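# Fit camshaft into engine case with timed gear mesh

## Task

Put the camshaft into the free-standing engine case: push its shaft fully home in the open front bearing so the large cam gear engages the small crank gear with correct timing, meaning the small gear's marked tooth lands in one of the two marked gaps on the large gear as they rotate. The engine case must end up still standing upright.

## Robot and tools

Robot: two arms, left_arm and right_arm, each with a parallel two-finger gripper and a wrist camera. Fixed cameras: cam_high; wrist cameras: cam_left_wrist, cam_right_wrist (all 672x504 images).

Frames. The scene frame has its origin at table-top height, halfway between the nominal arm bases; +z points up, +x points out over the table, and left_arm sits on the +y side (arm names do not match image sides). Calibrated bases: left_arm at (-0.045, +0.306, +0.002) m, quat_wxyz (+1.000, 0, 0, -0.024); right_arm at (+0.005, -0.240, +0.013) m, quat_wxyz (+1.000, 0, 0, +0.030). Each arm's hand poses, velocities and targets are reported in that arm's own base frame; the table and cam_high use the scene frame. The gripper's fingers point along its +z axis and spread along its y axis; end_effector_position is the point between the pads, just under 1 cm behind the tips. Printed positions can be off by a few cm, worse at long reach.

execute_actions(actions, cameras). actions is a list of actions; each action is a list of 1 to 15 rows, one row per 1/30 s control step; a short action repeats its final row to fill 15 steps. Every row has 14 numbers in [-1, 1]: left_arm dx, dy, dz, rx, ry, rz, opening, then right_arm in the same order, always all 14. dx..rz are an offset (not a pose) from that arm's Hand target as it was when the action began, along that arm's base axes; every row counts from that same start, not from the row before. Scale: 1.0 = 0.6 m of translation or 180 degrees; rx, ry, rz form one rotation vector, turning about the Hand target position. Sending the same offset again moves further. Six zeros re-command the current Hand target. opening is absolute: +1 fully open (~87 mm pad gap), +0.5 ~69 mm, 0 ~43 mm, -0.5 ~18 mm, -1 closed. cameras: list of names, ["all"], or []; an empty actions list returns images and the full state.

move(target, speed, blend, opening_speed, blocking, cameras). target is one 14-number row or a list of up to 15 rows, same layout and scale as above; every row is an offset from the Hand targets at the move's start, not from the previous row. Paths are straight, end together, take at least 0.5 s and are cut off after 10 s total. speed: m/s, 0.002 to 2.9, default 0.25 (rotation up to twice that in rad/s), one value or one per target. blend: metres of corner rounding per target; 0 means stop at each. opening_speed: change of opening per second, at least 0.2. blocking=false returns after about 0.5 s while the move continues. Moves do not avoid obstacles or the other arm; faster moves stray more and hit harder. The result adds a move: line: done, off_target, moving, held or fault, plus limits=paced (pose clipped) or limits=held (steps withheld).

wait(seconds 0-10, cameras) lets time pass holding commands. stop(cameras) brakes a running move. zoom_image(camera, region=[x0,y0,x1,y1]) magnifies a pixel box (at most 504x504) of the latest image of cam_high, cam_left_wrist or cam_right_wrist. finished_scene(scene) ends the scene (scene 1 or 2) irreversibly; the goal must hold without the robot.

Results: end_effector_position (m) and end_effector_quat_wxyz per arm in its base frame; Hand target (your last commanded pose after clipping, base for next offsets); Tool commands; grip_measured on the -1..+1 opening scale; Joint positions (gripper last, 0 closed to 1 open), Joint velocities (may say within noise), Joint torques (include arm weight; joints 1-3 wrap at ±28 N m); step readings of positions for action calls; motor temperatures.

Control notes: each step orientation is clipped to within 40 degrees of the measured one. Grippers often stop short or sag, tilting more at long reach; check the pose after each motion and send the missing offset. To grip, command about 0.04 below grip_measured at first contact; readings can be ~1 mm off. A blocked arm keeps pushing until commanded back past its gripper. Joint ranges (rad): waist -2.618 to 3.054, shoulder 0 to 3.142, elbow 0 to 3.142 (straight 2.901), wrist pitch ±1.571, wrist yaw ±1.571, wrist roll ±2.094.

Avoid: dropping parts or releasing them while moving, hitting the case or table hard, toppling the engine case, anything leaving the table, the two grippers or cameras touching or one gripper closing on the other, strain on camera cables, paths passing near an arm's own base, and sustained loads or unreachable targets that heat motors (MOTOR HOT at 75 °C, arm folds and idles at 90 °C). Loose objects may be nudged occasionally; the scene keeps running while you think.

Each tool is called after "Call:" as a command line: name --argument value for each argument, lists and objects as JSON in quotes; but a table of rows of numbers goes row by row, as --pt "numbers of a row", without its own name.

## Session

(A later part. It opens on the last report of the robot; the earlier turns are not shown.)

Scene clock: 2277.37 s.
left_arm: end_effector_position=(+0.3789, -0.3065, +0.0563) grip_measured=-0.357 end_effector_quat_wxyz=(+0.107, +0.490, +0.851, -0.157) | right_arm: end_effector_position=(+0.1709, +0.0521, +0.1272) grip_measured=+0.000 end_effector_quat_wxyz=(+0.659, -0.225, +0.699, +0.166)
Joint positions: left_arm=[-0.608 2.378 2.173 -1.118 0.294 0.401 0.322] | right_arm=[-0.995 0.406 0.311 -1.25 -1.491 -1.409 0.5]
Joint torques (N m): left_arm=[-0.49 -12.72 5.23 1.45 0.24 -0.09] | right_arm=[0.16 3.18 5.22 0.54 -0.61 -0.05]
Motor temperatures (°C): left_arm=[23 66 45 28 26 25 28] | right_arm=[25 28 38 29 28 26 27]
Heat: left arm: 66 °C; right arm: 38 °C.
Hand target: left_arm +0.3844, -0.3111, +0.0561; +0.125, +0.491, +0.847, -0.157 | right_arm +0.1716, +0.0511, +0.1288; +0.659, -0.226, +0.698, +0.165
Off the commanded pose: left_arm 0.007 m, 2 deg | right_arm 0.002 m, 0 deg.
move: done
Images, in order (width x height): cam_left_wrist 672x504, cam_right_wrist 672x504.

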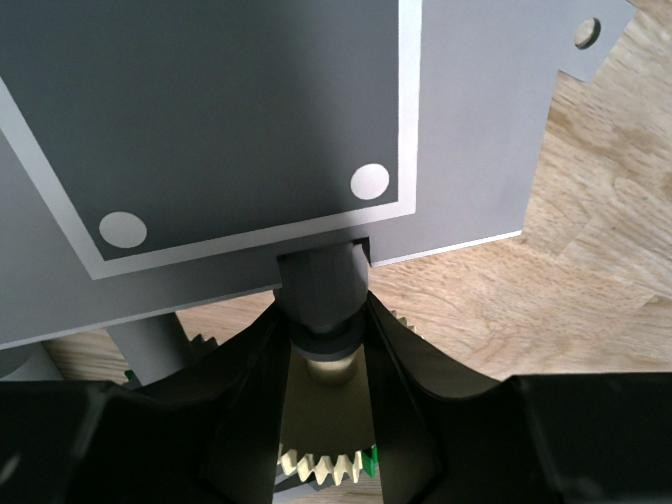

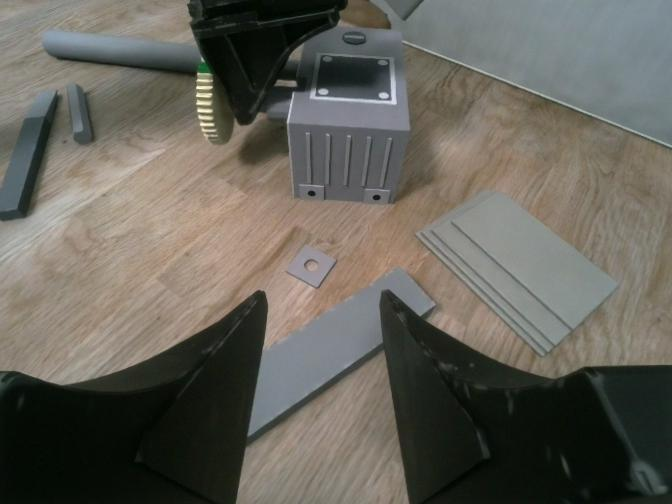

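Call:
move --pt "0 0 0 0.0132 -0.0179 0 -0.75 0 0 0 0 0 0 0" --pt "0 0 0 -0.0132 0.0179 0 -0.75 0 0 0 0 0 0 0" --pt "0 0 0 0 0 0 -0.75 0 0 0 0 0 0 0" --speed 0.05 --blend 0.005 --cameras '["cam_left_wrist", "cam_right_wrist"]'

Call:
zoom_image --camera "cam_right_wrist" --region '[160, 40, 320, 140]'

Call:
zoom_image --camera "cam_left_wrist" --region '[80, 280, 400, 500]'

Scene clock: 2298.97 s.
left_arm: end_effector_position=(+0.3785, -0.3075, +0.0572) grip_measured=-0.357 end_effector_quat_wxyz=(+0.110, +0.487, +0.850, -0.166) | right_arm: end_effector_position=(+0.1709, +0.0521, +0.1272) grip_measured=+0.000 end_effector_quat_wxyz=(+0.659, -0.225, +0.699, +0.166)
Joint positions: left_arm=[-0.603 2.366 2.152 -1.1 0.312 0.397 0.322] | right_arm=[-0.995 0.406 0.311 -1.25 -1.491 -1.409 0.5]
Joint torques (N m): left_arm=[-0.91 -11.82 7.05 1.27 0.04 -0.05] | right_arm=[0.17 3.17 5.2 0.54 -0.62 -0.05]
Motor temperatures (°C): left_arm=[23 65 43 29 26 25 28] | right_arm=[25 28 38 29 28 26 27]
Heat: left arm: 65 °C; right arm: 38 °C.
Hand target: left_arm +0.3845, -0.3110, +0.0561; +0.125, +0.491, +0.847, -0.157 | right_arm +0.1716, +0.0511, +0.1288; +0.659, -0.226, +0.698, +0.165
Off the commanded pose: left_arm 0.007 m, 2 deg | right_arm 0.002 m, 0 deg.
move: done
Images, in order (width x height): cam_left_wrist 672x504, cam_right_wrist 672x504.

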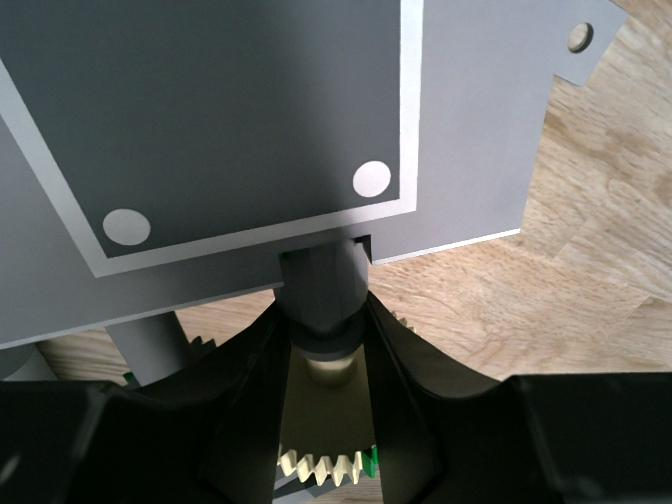

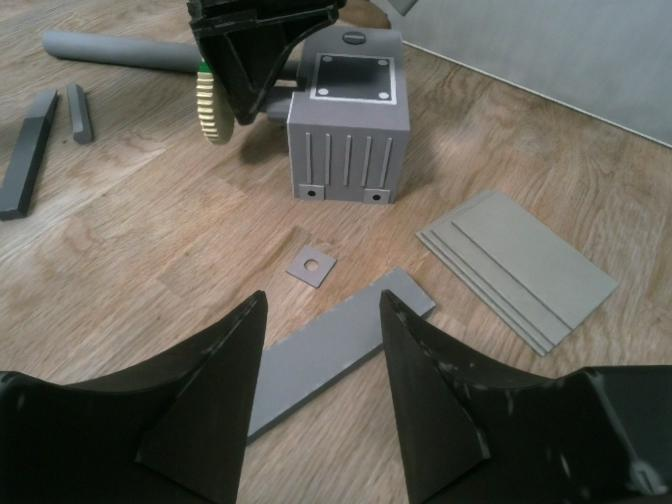

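Scaled by 3.150 from the camera's 672x504 image, which has a finer 960x720 frame.

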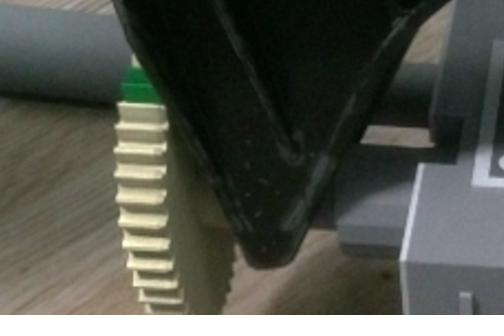

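Scaled by 1.575 from the camera's 672x504 image, which has a finer 960x720 frame.

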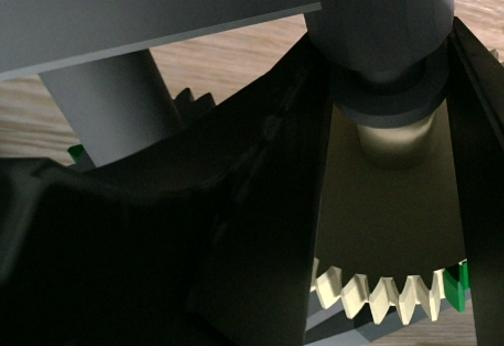

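Call:
move --target '[-0.003, 0.004, 0, 0.0178, -0.0241, 0, -0.75, 0, 0, 0, 0, 0, 0, 0]' --speed 0.05 --cameras '["cam_left_wrist", "cam_right_wrist"]'

Call:
zoom_image --camera "cam_right_wrist" --region '[160, 40, 320, 140]'

Call:
zoom_image --camera "cam_left_wrist" --region '[80, 280, 400, 500]'

Scene clock: 2312.30 s.
left_arm: end_effector_position=(+0.3787, -0.3076, +0.0573) grip_measured=-0.357 end_effector_quat_wxyz=(+0.129, +0.495, +0.850, -0.128) | right_arm: end_effector_position=(+0.1709, +0.0521, +0.1272) grip_measured=+0.000 end_effector_quat_wxyz=(+0.659, -0.225, +0.699, +0.166)
Joint positions: left_arm=[-0.634 2.326 2.089 -1.044 0.225 0.389 0.322] | right_arm=[-0.995 0.406 0.311 -1.25 -1.491 -1.409 0.5]
Joint torques (N m): left_arm=[-1.02 -12.46 5.23 1.4 -0.12 -0.01] | right_arm=[0.18 3.18 5.2 0.54 -0.62 -0.04]
Motor temperatures (°C): left_arm=[23 65 42 29 26 25 28] | right_arm=[25 28 38 29 28 26 27]
Heat: left arm: 65 °C; right arm: 38 °C.
Hand target: left_arm +0.3828, -0.3086, +0.0561; +0.143, +0.500, +0.846, -0.115 | right_arm +0.1716, +0.0511, +0.1288; +0.659, -0.226, +0.698, +0.165
Off the commanded pose: left_arm 0.004 m, 2 deg | right_arm 0.002 m, 0 deg.
move: done
Images, in order (width x height): cam_left_wrist 672x504, cam_right_wrist 672x504.

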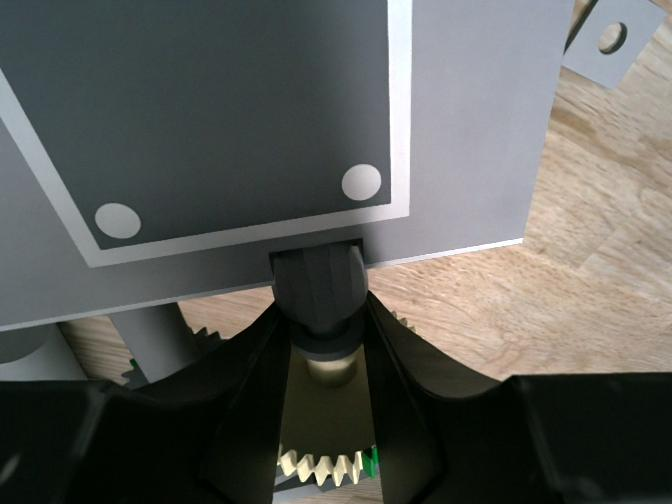

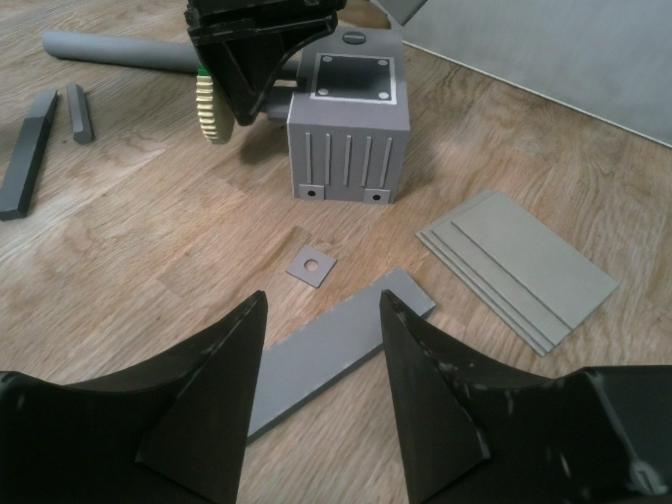

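Scaled by 3.150 from the camera's 672x504 image, which has a finer 960x720 frame.

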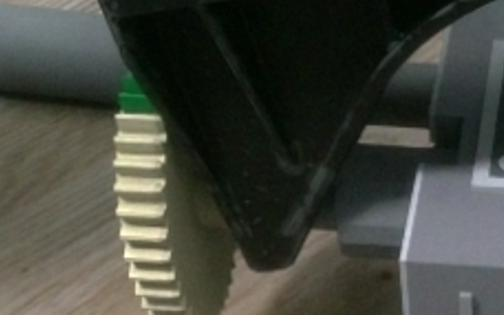

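Scaled by 1.575 from the camera's 672x504 image, which has a finer 960x720 frame.

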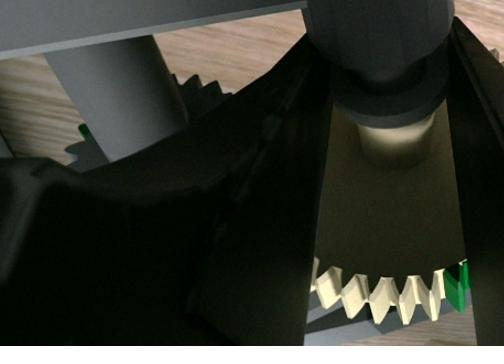

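Call:
wait --seconds 0.1 --cameras '["cam_high"]'

Call:
zoom_image --camera "cam_high" --region '[240, 200, 340, 300]'

Scene clock: 2320.20 s.
left_arm: end_effector_position=(+0.3786, -0.3076, +0.0572) grip_measured=-0.357 end_effector_quat_wxyz=(+0.129, +0.495, +0.850, -0.128) | right_arm: end_effector_position=(+0.1709, +0.0521, +0.1272) grip_measured=+0.000 end_effector_quat_wxyz=(+0.659, -0.225, +0.699, +0.166)
Joint positions: left_arm=[-0.634 2.326 2.089 -1.044 0.225 0.389 0.322] | right_arm=[-0.995 0.406 0.311 -1.25 -1.491 -1.409 0.5]
Joint torques (N m): left_arm=[-1.03 -12.49 5.24 1.39 -0.11 -0.01] | right_arm=[0.18 3.19 5.2 0.53 -0.62 -0.05]
Motor temperatures (°C): left_arm=[23 65 42 29 26 25 28] | right_arm=[25 28 38 29 28 26 27]
Heat: left arm: 65 °C; right arm: 38 °C.
Hand target: left_arm +0.3827, -0.3086, +0.0560; +0.143, +0.500, +0.846, -0.115 | right_arm +0.1716, +0.0511, +0.1288; +0.659, -0.226, +0.698, +0.165
Tool commands: left_gripper/opening=-0.75 right_gripper/opening=+0.0
Off the commanded pose: left_arm 0.004 m, 2 deg | right_arm 0.002 m, 0 deg.
wait: 0.10 s; at rest from the start
Images, in order (width x height): cam_high 672x504.

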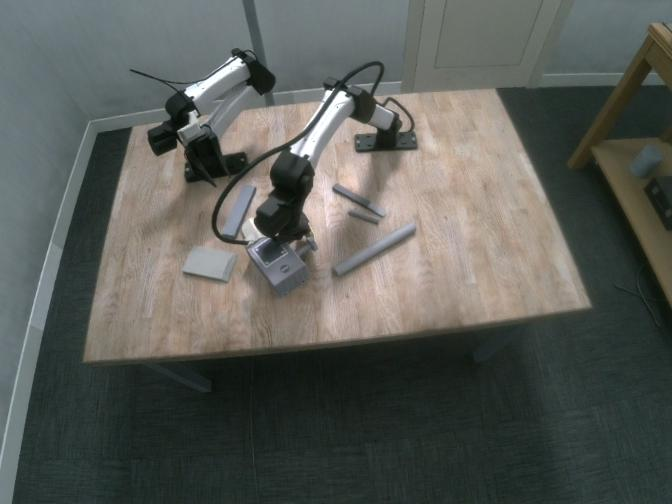

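Scaled by 5.040 from the camera's 672x504 image, which has a finer 960x720 frame.

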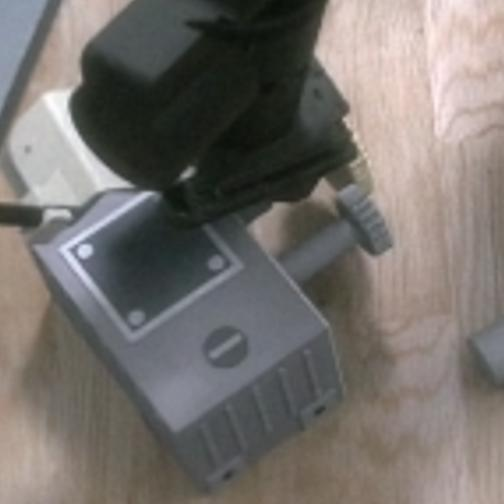

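Call:
move --pt "-0.011 0.0147 0 0 0 0 -0.75 0 0 0 0 0 0 0" --pt "0.005 -0.0067 0 0 0 0 -0.75 0 0 0 0 0 0 0" --speed 0.04 --cameras '["cam_left_wrist","cam_right_wrist"]'

Call:
zoom_image --camera "cam_right_wrist" --region '[160, 40, 320, 140]'

Scene clock: 2342.93 s.
left_arm: end_effector_position=(+0.3794, -0.3073, +0.0586) grip_measured=-0.357 end_effector_quat_wxyz=(+0.137, +0.497, +0.849, -0.121) | right_arm: end_effector_position=(+0.1709, +0.0521, +0.1272) grip_measured=+0.000 end_effector_quat_wxyz=(+0.659, -0.225, +0.699, +0.166)
Joint positions: left_arm=[-0.638 2.31 2.066 -1.023 0.209 0.389 0.322] | right_arm=[-0.995 0.406 0.311 -1.25 -1.491 -1.409 0.5]
Joint torques (N m): left_arm=[-0.9 -9.52 10.56 1.08 0.05 -0.04] | right_arm=[0.16 3.17 5.22 0.54 -0.62 -0.04]
Motor temperatures (°C): left_arm=[23 67 40 30 26 25 28] | right_arm=[25 27 38 29 28 26 27]
Heat: left arm: 67 °C; right arm: 38 °C.
Hand target: left_arm +0.3857, -0.3126, +0.0559; +0.143, +0.500, +0.846, -0.115 | right_arm +0.1716, +0.0511, +0.1288; +0.659, -0.226, +0.698, +0.165
Off the commanded pose: left_arm 0.009 m, 1 deg | right_arm 0.002 m, 0 deg.
move: done
Images, in order (width x height): cam_left_wrist 672x504, cam_right_wrist 672x504.

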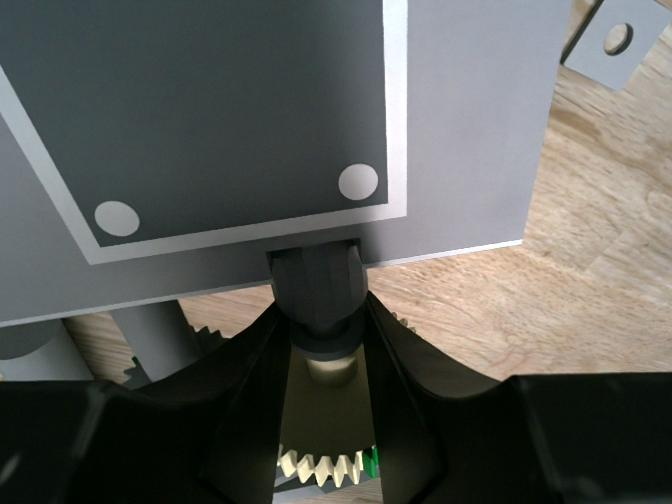

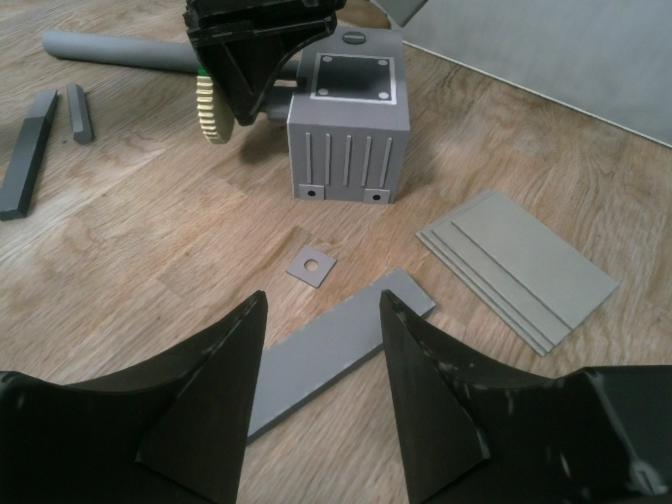

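Scaled by 3.150 from the camera's 672x504 image, which has a finer 960x720 frame.

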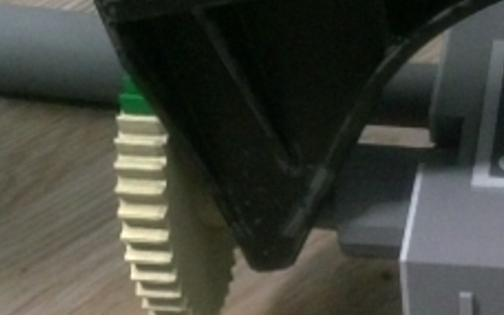

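Call:
move --pt "-0.016 0.0214 0 -0.0099 0.0134 0 -0.75 0 0 0 0 0 0 0" --pt "0 0 0 -0.0099 0.0134 0 -0.75 0 0 0 0 0 0 0" --pt "-0.016 0.0214 0 -0.0165 0.0223 0 -0.75 0 0 0 0 0 0 0" --pt "0 0 0 -0.0165 0.0223 0 -0.75 0 0 0 0 0 0 0" --speed 0.06 --cameras '["cam_left_wrist","cam_right_wrist"]'

Call:
zoom_image --camera "cam_right_wrist" --region '[160, 40, 320, 140]'

Scene clock: 2353.00 s.
left_arm: end_effector_position=(+0.3804, -0.3060, +0.0582) grip_measured=-0.357 end_effector_quat_wxyz=(+0.120, +0.489, +0.851, -0.153) | right_arm: end_effector_position=(+0.1709, +0.0521, +0.1272) grip_measured=+0.000 end_effector_quat_wxyz=(+0.659, -0.225, +0.699, +0.166)
Joint positions: left_arm=[-0.609 2.346 2.123 -1.073 0.282 0.395 0.322] | right_arm=[-0.995 0.406 0.311 -1.25 -1.491 -1.409 0.5]
Joint torques (N m): left_arm=[-0.73 -9.72 10.58 1.03 0.3 -0.04] | right_arm=[0.18 3.18 5.2 0.54 -0.62 -0.04]
Motor temperatures (°C): left_arm=[23 65 41 30 26 25 28] | right_arm=[25 27 38 29 28 26 27]
Heat: left arm: 65 °C; right arm: 38 °C.
Hand target: left_arm +0.3858, -0.3127, +0.0561; +0.127, +0.492, +0.847, -0.154 | right_arm +0.1716, +0.0511, +0.1288; +0.659, -0.226, +0.698, +0.165
Off the commanded pose: left_arm 0.009 m, 1 deg | right_arm 0.002 m, 0 deg.
move: done
Images, in order (width x height): cam_left_wrist 672x504, cam_right_wrist 672x504.

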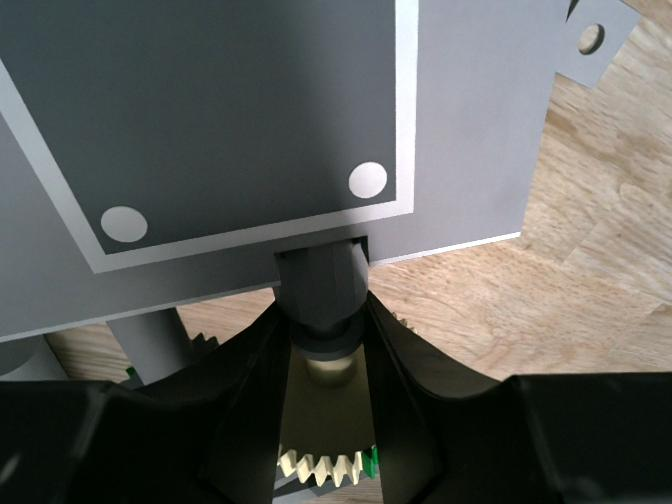

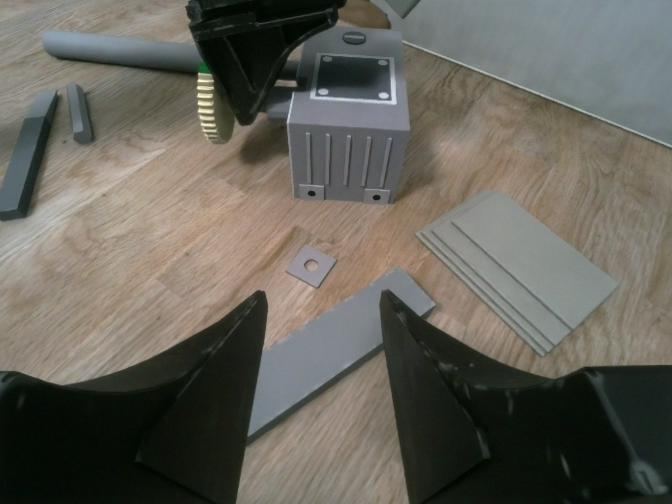

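Scaled by 3.150 from the camera's 672x504 image, which has a finer 960x720 frame.

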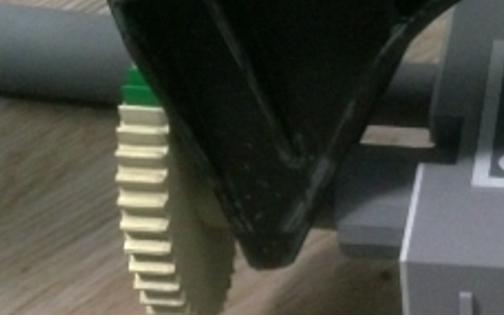

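Call:
move --pt "0.008 -0.0107 0 0 0 0.014 -0.75 0 0 0 0 0 0 0" --pt "0.008 -0.0107 0 0 0 -0.014 -0.75 0 0 0 0 0 0 0" --pt "0.008 -0.0107 0 -0.0122 -0.0092 0 -0.75 0 0 0 0 0 0 0" --pt "0.008 -0.0107 0 0.0122 0.0092 0 -0.75 0 0 0 0 0 0 0" --pt "0.008 -0.0107 0 0 0 0 -0.75 0 0 0 0 0 0 0" --speed 0.1 --blend 0.005 --cameras '["cam_left_wrist","cam_right_wrist"]'

Call:
zoom_image --camera "cam_right_wrist" --region '[160, 40, 320, 140]'

Scene clock: 2362.77 s.
left_arm: end_effector_position=(+0.3786, -0.3077, +0.0555) grip_measured=-0.357 end_effector_quat_wxyz=(+0.091, +0.485, +0.857, -0.149) | right_arm: end_effector_position=(+0.1709, +0.0521, +0.1272) grip_measured=+0.000 end_effector_quat_wxyz=(+0.659, -0.225, +0.699, +0.166)
Joint positions: left_arm=[-0.615 2.429 2.265 -1.19 0.277 0.385 0.322] | right_arm=[-0.995 0.406 0.311 -1.25 -1.491 -1.409 0.5]
Joint torques (N m): left_arm=[-0.64 -12.93 5.35 1.73 0.33 0.01] | right_arm=[0.17 3.18 5.2 0.54 -0.61 -0.05]
Motor temperatures (°C): left_arm=[23 66 42 30 26 25 28] | right_arm=[25 27 38 29 28 26 27]
Heat: left arm: 66 °C; right arm: 38 °C.
Hand target: left_arm +0.3904, -0.3191, +0.0560; +0.126, +0.492, +0.847, -0.154 | right_arm +0.1716, +0.0511, +0.1288; +0.659, -0.226, +0.698, +0.165
Off the commanded pose: left_arm 0.017 m, 4 deg | right_arm 0.002 m, 0 deg.
move: off_target (left_arm)
Images, in order (width x height): cam_left_wrist 672x504, cam_right_wrist 672x504.

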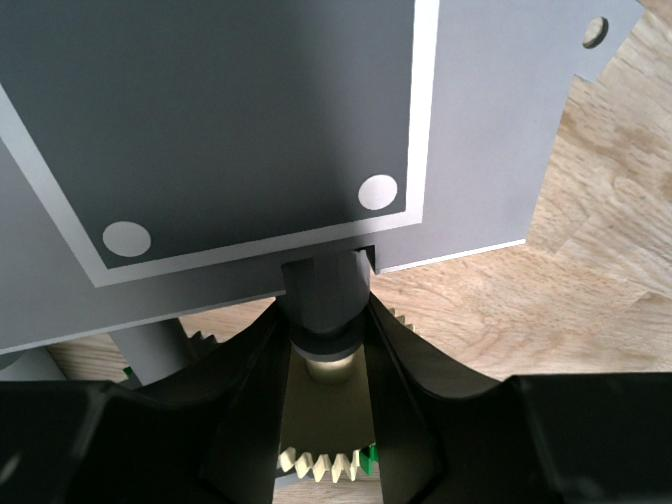

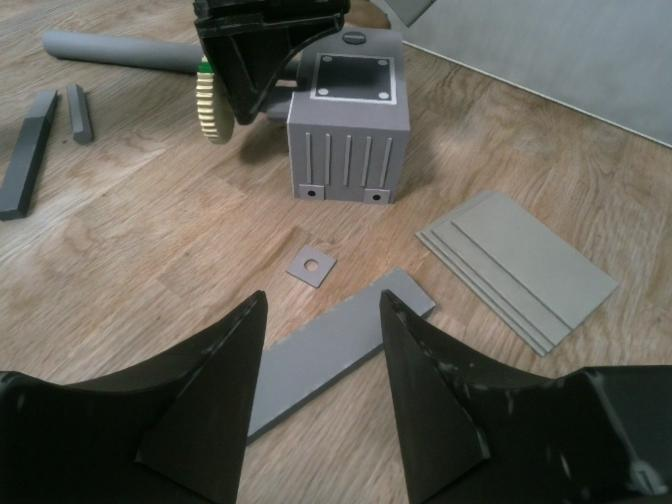

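Scaled by 3.150 from the camera's 672x504 image, which has a finer 960x720 frame.

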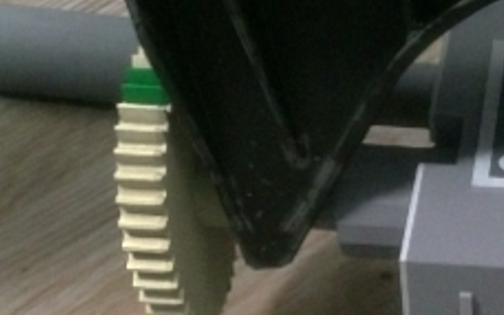

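Call:
move --target '[-0.016, 0.0155, 0, 0, 0, 0, -0.75, 0, 0, 0, 0, 0, 0, 0]' --speed 0.05

Call:
move --target '[0, 0, 0, 0, 0, 0, -0.15, 0, 0, 0, 0, 0, 0, 0]' --opening_speed 0.5 --cameras '["cam_left_wrist","cam_right_wrist"]'

Scene clock: 2375.80 s.
left_arm: end_effector_position=(+0.3784, -0.3076, +0.0567) grip_measured=-0.357 end_effector_quat_wxyz=(+0.115, +0.487, +0.853, -0.151) | right_arm: end_effector_position=(+0.1709, +0.0521, +0.1272) grip_measured=+0.000 end_effector_quat_wxyz=(+0.659, -0.225, +0.699, +0.166)
Joint positions: left_arm=[-0.615 2.355 2.134 -1.083 0.277 0.385 0.322] | right_arm=[-0.995 0.406 0.311 -1.25 -1.491 -1.409 0.5]
Joint torques (N m): left_arm=[-0.23 -12.63 5.18 1.33 0.34 0.04] | right_arm=[0.18 3.18 5.22 0.54 -0.62 -0.04]
Motor temperatures (°C): left_arm=[23 70 41 30 26 25 28] | right_arm=[25 27 38 29 28 26 27]
Heat: left arm: 70 °C; right arm: 38 °C.
Hand target: left_arm +0.3809, -0.3098, +0.0561; +0.126, +0.492, +0.847, -0.154 | right_arm +0.1716, +0.0511, +0.1288; +0.659, -0.226, +0.698, +0.165
Off the commanded pose: left_arm 0.003 m, 2 deg | right_arm 0.002 m, 0 deg.
move: done

Scene clock: 2377.30 s.
left_arm: end_effector_position=(+0.3831, -0.3109, +0.0543) grip_measured=-0.150 end_effector_quat_wxyz=(+0.126, +0.488, +0.850, -0.152) | right_arm: end_effector_position=(+0.1709, +0.0521, +0.1272) grip_measured=+0.000 end_effector_quat_wxyz=(+0.659, -0.225, +0.699, +0.166)
Joint positions: left_arm=[-0.615 2.355 2.121 -1.048 0.277 0.385 0.425] | right_arm=[-0.995 0.406 0.311 -1.25 -1.491 -1.409 0.5]
Joint torques (N m): left_arm=[-0.18 -12.75 6.16 0.96 0.34 0.04] | right_arm=[0.18 3.19 5.2 0.54 -0.62 -0.05]
Motor temperatures (°C): left_arm=[23 69 41 30 26 25 28] | right_arm=[25 27 38 29 28 26 27]
Heat: left arm: 69 °C; right arm: 38 °C.
Hand target: left_arm +0.3808, -0.3098, +0.0560; +0.126, +0.492, +0.847, -0.154 | right_arm +0.1716, +0.0511, +0.1288; +0.659, -0.226, +0.698, +0.165
Off the commanded pose: left_arm 0.003 m, 1 deg | right_arm 0.002 m, 0 deg.
move: done
Images, in order (width x height): cam_left_wrist 672x504, cam_right_wrist 672x504.

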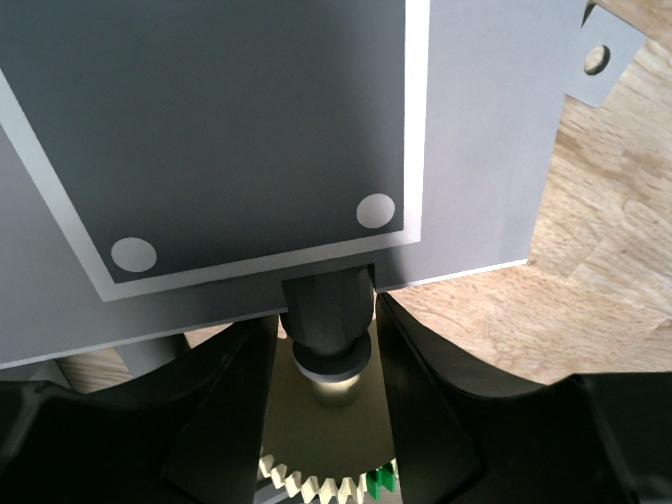

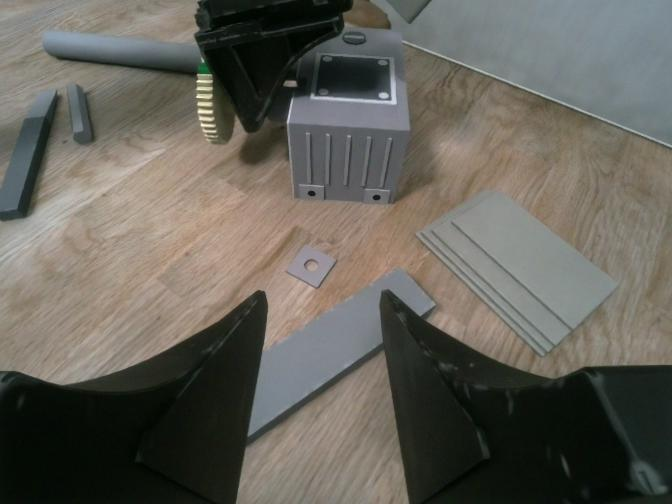

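Call:
move --target '[-0.009, 0.028, 0.11, 0, 0, 0, -0.15, 0, 0, 0, 0, 0, 0, 0]' --speed 0.08 --cameras '["cam_left_wrist","cam_right_wrist"]'

Call:
zoom_image --camera "cam_right_wrist" --region '[160, 40, 320, 140]'

Call:
zoom_image --camera "cam_left_wrist" --region '[180, 230, 440, 430]'

Scene clock: 2385.80 s.
left_arm: end_effector_position=(+0.3764, -0.2952, +0.0993) grip_measured=-0.150 end_effector_quat_wxyz=(+0.111, +0.489, +0.853, -0.148) | right_arm: end_effector_position=(+0.1709, +0.0521, +0.1272) grip_measured=+0.000 end_effector_quat_wxyz=(+0.659, -0.225, +0.699, +0.166)
Joint positions: left_arm=[-0.598 2.345 2.288 -1.262 0.277 0.408 0.425] | right_arm=[-0.995 0.406 0.311 -1.25 -1.491 -1.409 0.5]
Joint torques (N m): left_arm=[0.34 -14.52 9.48 0.61 0.42 0.04] | right_arm=[0.16 3.18 5.23 0.54 -0.62 -0.04]
Motor temperatures (°C): left_arm=[23 69 41 30 26 25 27] | right_arm=[25 27 37 29 28 26 27]
Heat: left arm: 69 °C; right arm: 37 °C.
Hand target: left_arm +0.3753, -0.2930, +0.1221; +0.126, +0.492, +0.847, -0.154 | right_arm +0.1716, +0.0511, +0.1288; +0.659, -0.226, +0.698, +0.165
Off the commanded pose: left_arm 0.023 m, 2 deg | right_arm 0.002 m, 0 deg.
move: off_target (left_arm)
Images, in order (width x height): cam_left_wrist 672x504, cam_right_wrist 672x504.

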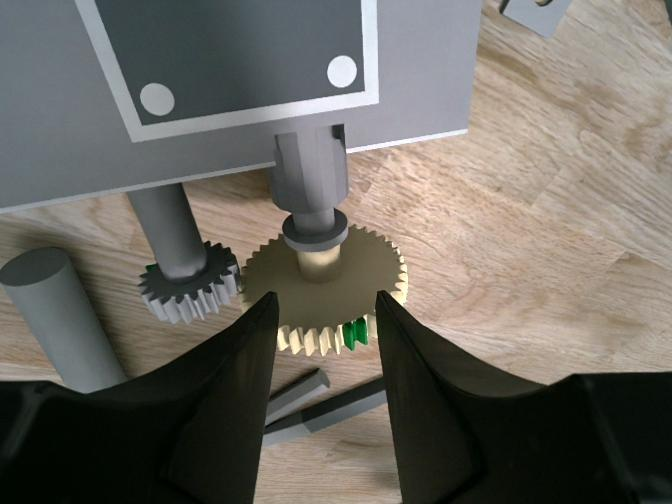

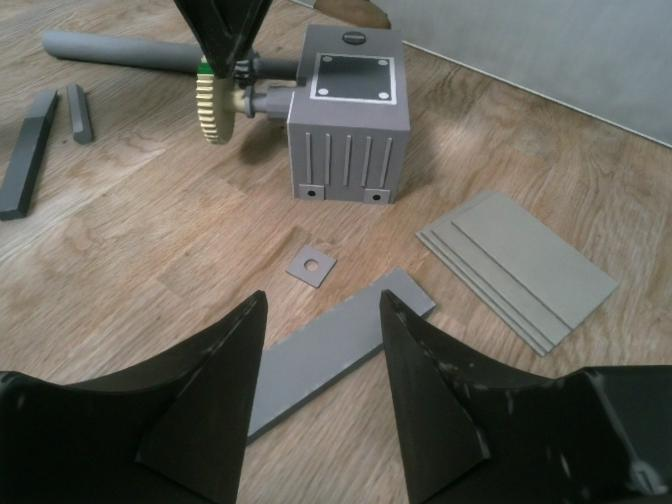

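Scaled by 3.150 from the camera's 672x504 image, which has a finer 960x720 frame.

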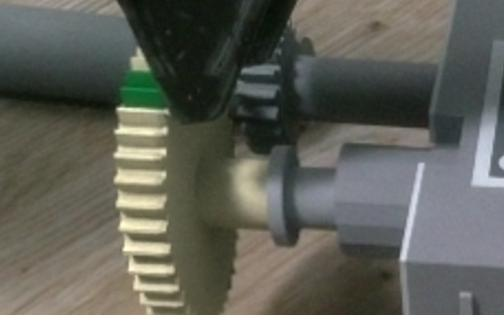

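Scaled by 1.938 from the camera's 672x504 image, which has a finer 960x720 frame.

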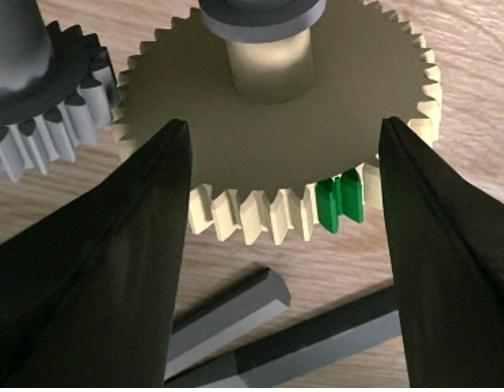

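Call:
zoom_image --camera "cam_left_wrist" --region '[130, 200, 290, 360]'

Call:
zoom_image --camera "cam_left_wrist" --region '[230, 210, 430, 370]'

Scaled by 3.150 from the camera's 672x504 image, which has a finer 960x720 frame.

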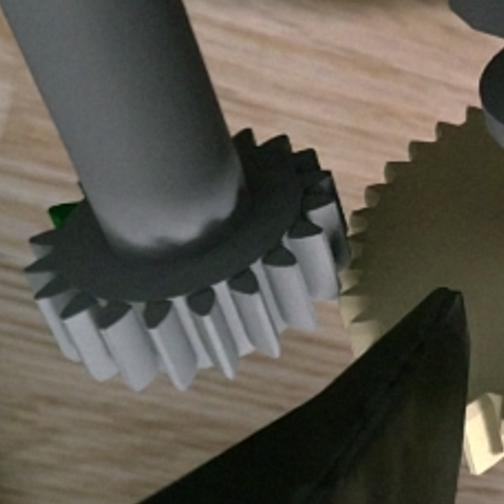

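Scaled by 2.520 from the camera's 672x504 image, which has a finer 960x720 frame.

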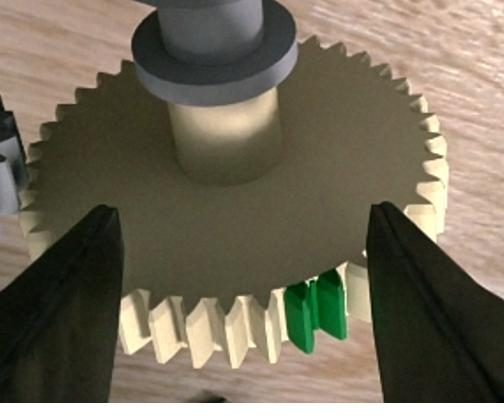

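Call:
zoom_image --camera "cam_left_wrist" --region '[200, 240, 270, 320]'

Scaled by 6.300 from the camera's 672x504 image, which has a finer 960x720 frame.

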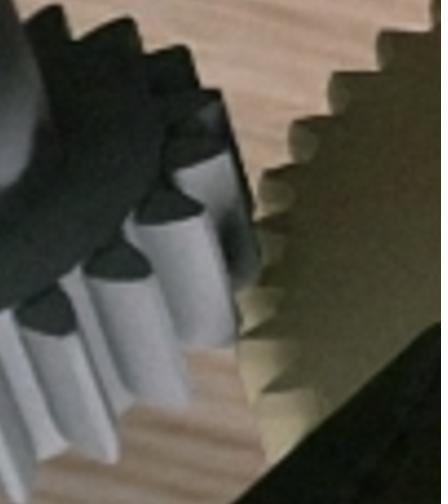

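Call:
zoom_image --camera "cam_left_wrist" --region '[130, 230, 250, 330]'

Call:
zoom_image --camera "cam_left_wrist" --region '[260, 290, 400, 370]'

Scaled by 4.200 from the camera's 672x504 image, which has a finer 960x720 frame.

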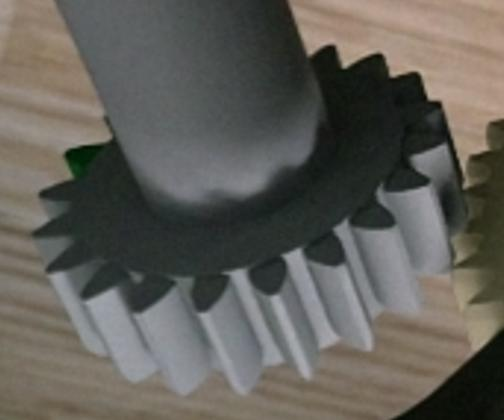

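Scaled by 3.600 from the camera's 672x504 image, which has a finer 960x720 frame.

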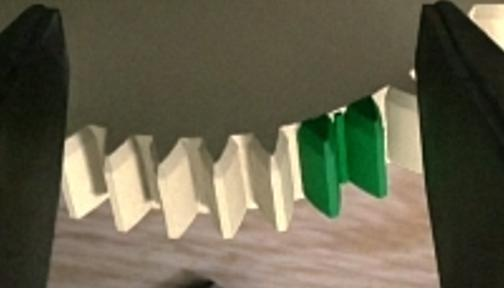

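Call:
move --target '[0.0112, -0.0262, -0.09, 0, 0, 0, -0.1, 0, 0, 0, 0, 0, 0, 0]' --speed 0.05 --cameras '["cam_left_wrist","cam_right_wrist"]'

Scene clock: 2530.33 s.
left_arm: end_effector_position=(+0.3878, -0.3068, +0.0730) grip_measured=-0.100 end_effector_quat_wxyz=(+0.135, +0.493, +0.846, -0.150) | right_arm: end_effector_position=(+0.1709, +0.0521, +0.1272) grip_measured=+0.000 end_effector_quat_wxyz=(+0.659, -0.225, +0.699, +0.166)
Joint positions: left_arm=[-0.604 2.345 2.176 -1.099 0.277 0.408 0.45] | right_arm=[-0.995 0.406 0.311 -1.25 -1.491 -1.409 0.5]
Joint torques (N m): left_arm=[-0.88 -11.51 6.23 1.01 0.35 -0.14] | right_arm=[0.17 3.19 5.23 0.54 -0.62 -0.05]
Motor temperatures (°C): left_arm=[23 85 47 27 26 25 26] | right_arm=[25 27 37 29 28 26 27]
Heat: left arm: 85 °C; right arm: 37 °C. Fold the left arm in close to its base, or ease its load, before you think long.
Hand target: left_arm +0.3821, -0.3087, +0.0681; +0.126, +0.492, +0.847, -0.154 | right_arm +0.1716, +0.0511, +0.1288; +0.659, -0.226, +0.698, +0.165
Off the commanded pose: left_arm 0.008 m, 1 deg | right_arm 0.002 m, 0 deg.
MOTOR HOT: joint 2 (shoulder) of the left arm reports 85 °C; the controller's stop level is 90 °C. To cool a motor, set the load down, stop pushing, or move to a pose that needs little force.
move: done
Images, in order (width x height): cam_left_wrist 672x504, cam_right_wrist 672x504.

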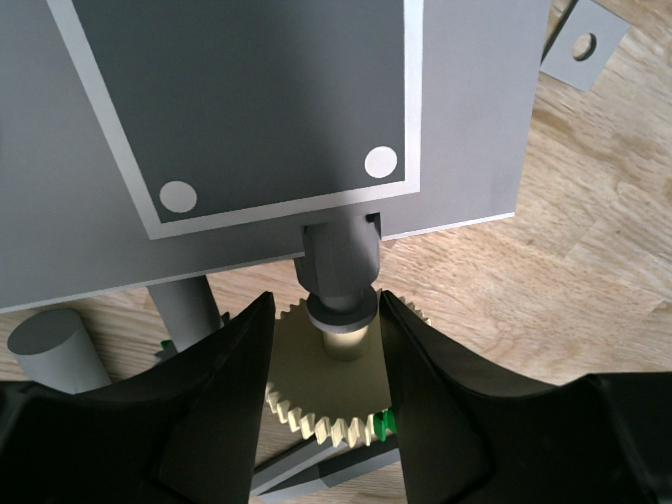

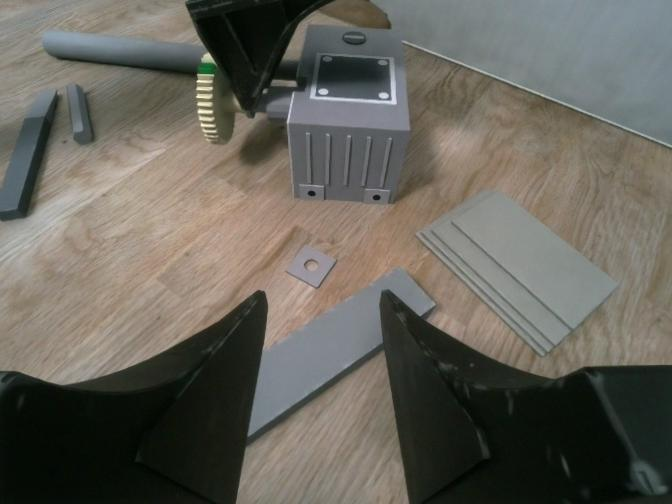

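Call:
move --target '[-0.007, -0.0105, -0.032, 0, 0, 0, -0.1, 0, 0, 0, 0, 0, 0, 0]' --speed 0.04 --cameras '["cam_left_wrist","cam_right_wrist"]'

Scene clock: 2537.87 s.
left_arm: end_effector_position=(+0.3825, -0.3148, +0.0530) grip_measured=-0.100 end_effector_quat_wxyz=(+0.134, +0.494, +0.845, -0.153) | right_arm: end_effector_position=(+0.1709, +0.0521, +0.1272) grip_measured=+0.000 end_effector_quat_wxyz=(+0.659, -0.225, +0.699, +0.166)
Joint positions: left_arm=[-0.623 2.345 2.096 -1.017 0.277 0.392 0.45] | right_arm=[-0.995 0.406 0.311 -1.25 -1.491 -1.409 0.5]
Joint torques (N m): left_arm=[-0.7 -11.73 6.27 1.03 0.3 -0.15] | right_arm=[0.16 3.19 5.23 0.54 -0.62 -0.05]
Motor temperatures (°C): left_arm=[23 82 46 28 26 25 26] | right_arm=[25 27 37 29 28 26 27]
Heat: left arm: 82 °C; right arm: 37 °C. Fold the left arm in close to its base, or ease its load, before you think long.
Hand target: left_arm +0.3780, -0.3151, +0.0490; +0.127, +0.492, +0.847, -0.154 | right_arm +0.1716, +0.0511, +0.1288; +0.659, -0.226, +0.698, +0.165
Off the commanded pose: left_arm 0.006 m, 1 deg | right_arm 0.002 m, 0 deg.
MOTOR HOT: still on. Joint 2 (shoulder) of the left arm reports 82 °C.
move: done
Images, in order (width x height): cam_left_wrist 672x504, cam_right_wrist 672x504.

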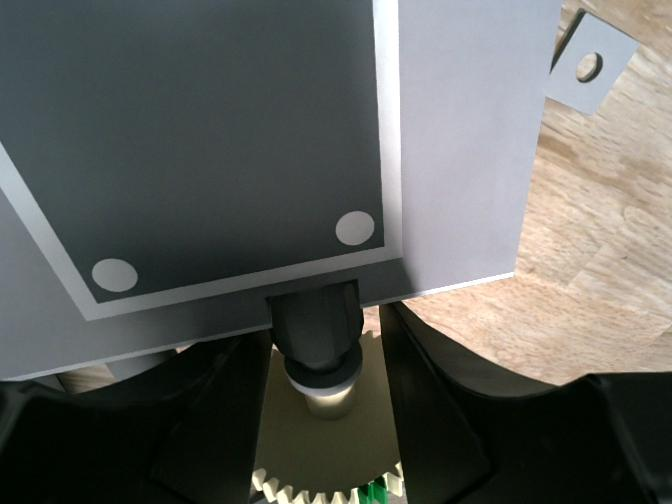

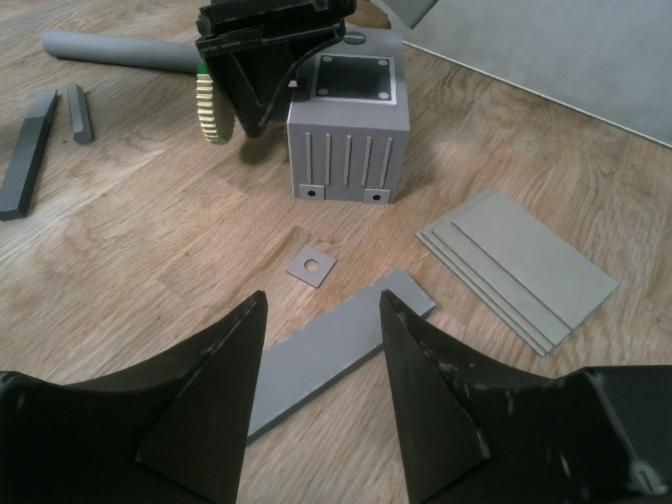

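Call:
move --target '[-0.004, 0.013, 0.027, 0, 0, 0, -0.1, 0, 0, 0, 0, 0, 0, 0]' --speed 0.04 --cameras '["cam_left_wrist","cam_right_wrist"]'

Scene clock: 2549.80 s.
left_arm: end_effector_position=(+0.3799, -0.3129, +0.0525) grip_measured=-0.100 end_effector_quat_wxyz=(+0.127, +0.494, +0.847, -0.152) | right_arm: end_effector_position=(+0.1709, +0.0521, +0.1272) grip_measured=+0.000 end_effector_quat_wxyz=(+0.659, -0.225, +0.699, +0.166)
Joint positions: left_arm=[-0.623 2.345 2.096 -1.03 0.277 0.392 0.45] | right_arm=[-0.995 0.406 0.311 -1.25 -1.491 -1.409 0.5]
Joint torques (N m): left_arm=[0.34 -14.31 6.98 0.69 0.34 -0.05] | right_arm=[0.18 3.19 5.2 0.54 -0.62 -0.04]
Motor temperatures (°C): left_arm=[23 80 44 28 26 25 26] | right_arm=[25 27 37 29 28 26 27]
Heat: left arm: 80 °C; right arm: 37 °C. Fold the left arm in close to its base, or ease its load, before you think long.
Hand target: left_arm +0.3756, -0.3073, +0.0652; +0.127, +0.492, +0.847, -0.154 | right_arm +0.1716, +0.0511, +0.1288; +0.659, -0.226, +0.698, +0.165
Off the commanded pose: left_arm 0.015 m, 0 deg | right_arm 0.002 m, 0 deg.
MOTOR HOT: still on. Joint 2 (shoulder) of the left arm reports 80 °C.
move: off_target (left_arm)
Images, in order (width x height): cam_left_wrist 672x504, cam_right_wrist 672x504.

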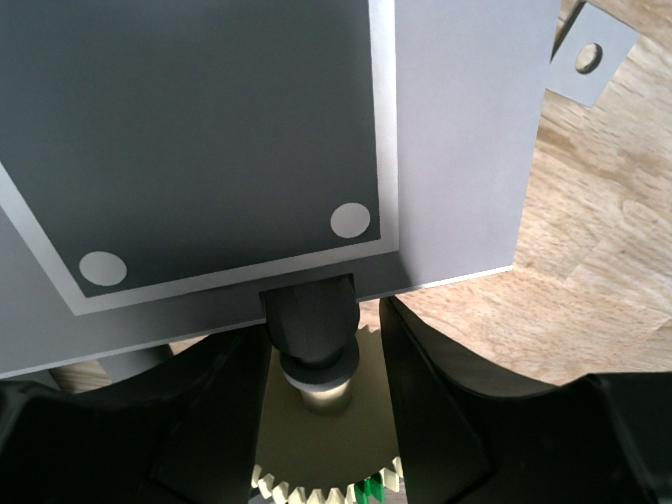

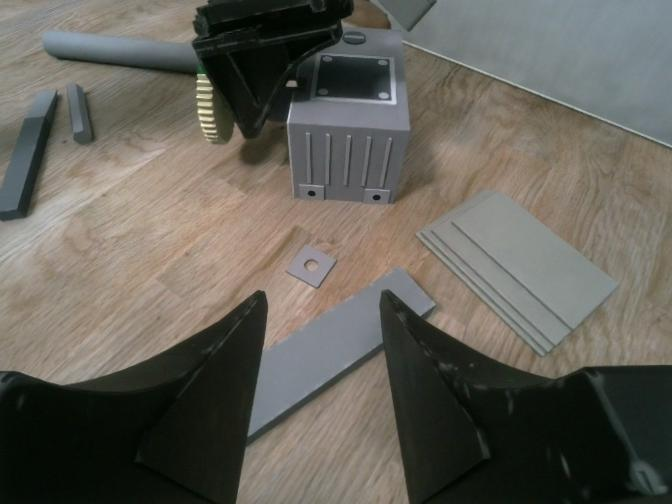

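Call:
move --target '[-0.007, 0.005, 0.018, 0, 0, 0, -0.1, 0, 0, 0, 0, 0, 0, 0]' --speed 0.04 --cameras '["cam_left_wrist"]'

Scene clock: 2555.70 s.
left_arm: end_effector_position=(+0.3756, -0.3094, +0.0582) grip_measured=-0.100 end_effector_quat_wxyz=(+0.122, +0.493, +0.848, -0.152) | right_arm: end_effector_position=(+0.1709, +0.0521, +0.1272) grip_measured=+0.000 end_effector_quat_wxyz=(+0.659, -0.225, +0.699, +0.166)
Joint positions: left_arm=[-0.622 2.33 2.096 -1.056 0.277 0.392 0.45] | right_arm=[-0.995 0.406 0.311 -1.25 -1.491 -1.409 0.5]
Joint torques (N m): left_arm=[0.24 -15.1 6.9 0.68 0.33 -0.05] | right_arm=[0.17 3.15 5.19 0.54 -0.62 -0.05]
Motor temperatures (°C): left_arm=[23 81 43 28 26 25 26] | right_arm=[25 27 37 29 28 26 27]
Heat: left arm: 81 °C; right arm: 37 °C. Fold the left arm in close to its base, or ease its load, before you think long.
Hand target: left_arm +0.3715, -0.3042, +0.0760; +0.127, +0.492, +0.847, -0.154 | right_arm +0.1716, +0.0511, +0.1288; +0.659, -0.226, +0.698, +0.165
Off the commanded pose: left_arm 0.019 m, 1 deg | right_arm 0.002 m, 0 deg.
MOTOR HOT: still on. Joint 2 (shoulder) of the left arm reports 81 °C.
move: off_target (left_arm)
Images, in order (width x height): cam_left_wrist 672x504.

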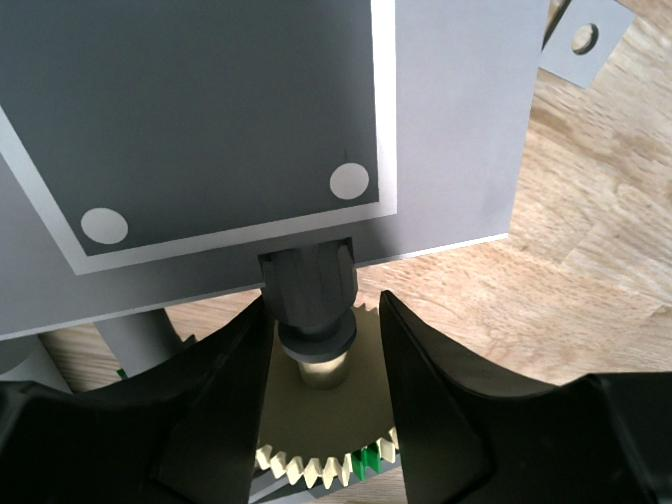

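Call:
move --target '[0.004, -0.003, -0.012, 0, 0, 0, -0.75, 0, 0, 0, 0, 0, 0, 0]' --opening_speed 0.6 --cameras '["cam_left_wrist","cam_right_wrist"]'

Call:
zoom_image --camera "cam_right_wrist" --region '[160, 40, 320, 140]'

Scene clock: 2562.90 s.
left_arm: end_effector_position=(+0.3778, -0.3075, +0.0583) grip_measured=-0.357 end_effector_quat_wxyz=(+0.123, +0.491, +0.849, -0.151) | right_arm: end_effector_position=(+0.1709, +0.0521, +0.1272) grip_measured=+0.000 end_effector_quat_wxyz=(+0.659, -0.225, +0.699, +0.166)
Joint positions: left_arm=[-0.617 2.33 2.096 -1.054 0.276 0.392 0.321] | right_arm=[-0.995 0.406 0.311 -1.25 -1.491 -1.409 0.5]
Joint torques (N m): left_arm=[-0.29 -13.97 6.54 0.84 0.34 -0.05] | right_arm=[0.18 3.19 5.22 0.54 -0.62 -0.05]
Motor temperatures (°C): left_arm=[23 84 43 28 26 25 26] | right_arm=[25 27 37 29 28 26 27]
Heat: left arm: 84 °C; right arm: 37 °C. Fold the left arm in close to its base, or ease its load, before you think long.
Hand target: left_arm +0.3738, -0.3061, +0.0688; +0.126, +0.492, +0.847, -0.154 | right_arm +0.1716, +0.0511, +0.1288; +0.659, -0.226, +0.698, +0.165
Off the commanded pose: left_arm 0.011 m, 1 deg | right_arm 0.002 m, 0 deg.
MOTOR HOT: still on. Joint 2 (shoulder) of the left arm reports 84 °C.
move: off_target (left_arm)
Images, in order (width x height): cam_left_wrist 672x504, cam_right_wrist 672x504.

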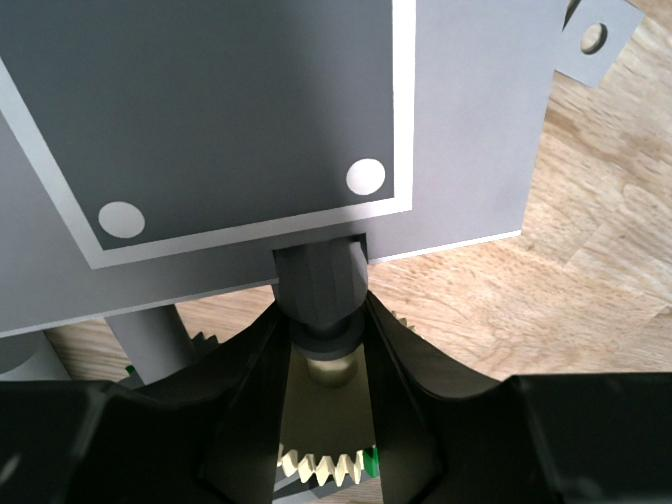

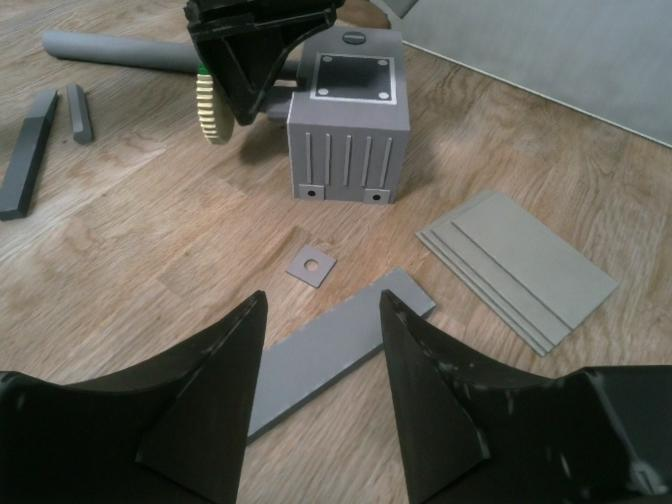

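Scaled by 3.150 from the camera's 672x504 image, which has a finer 960x720 frame.

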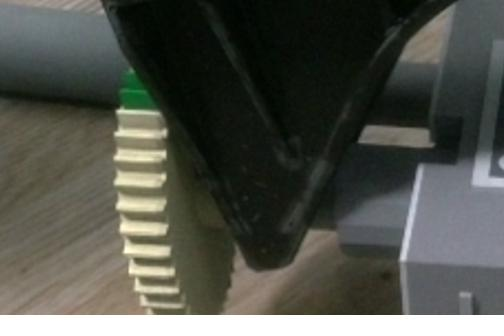

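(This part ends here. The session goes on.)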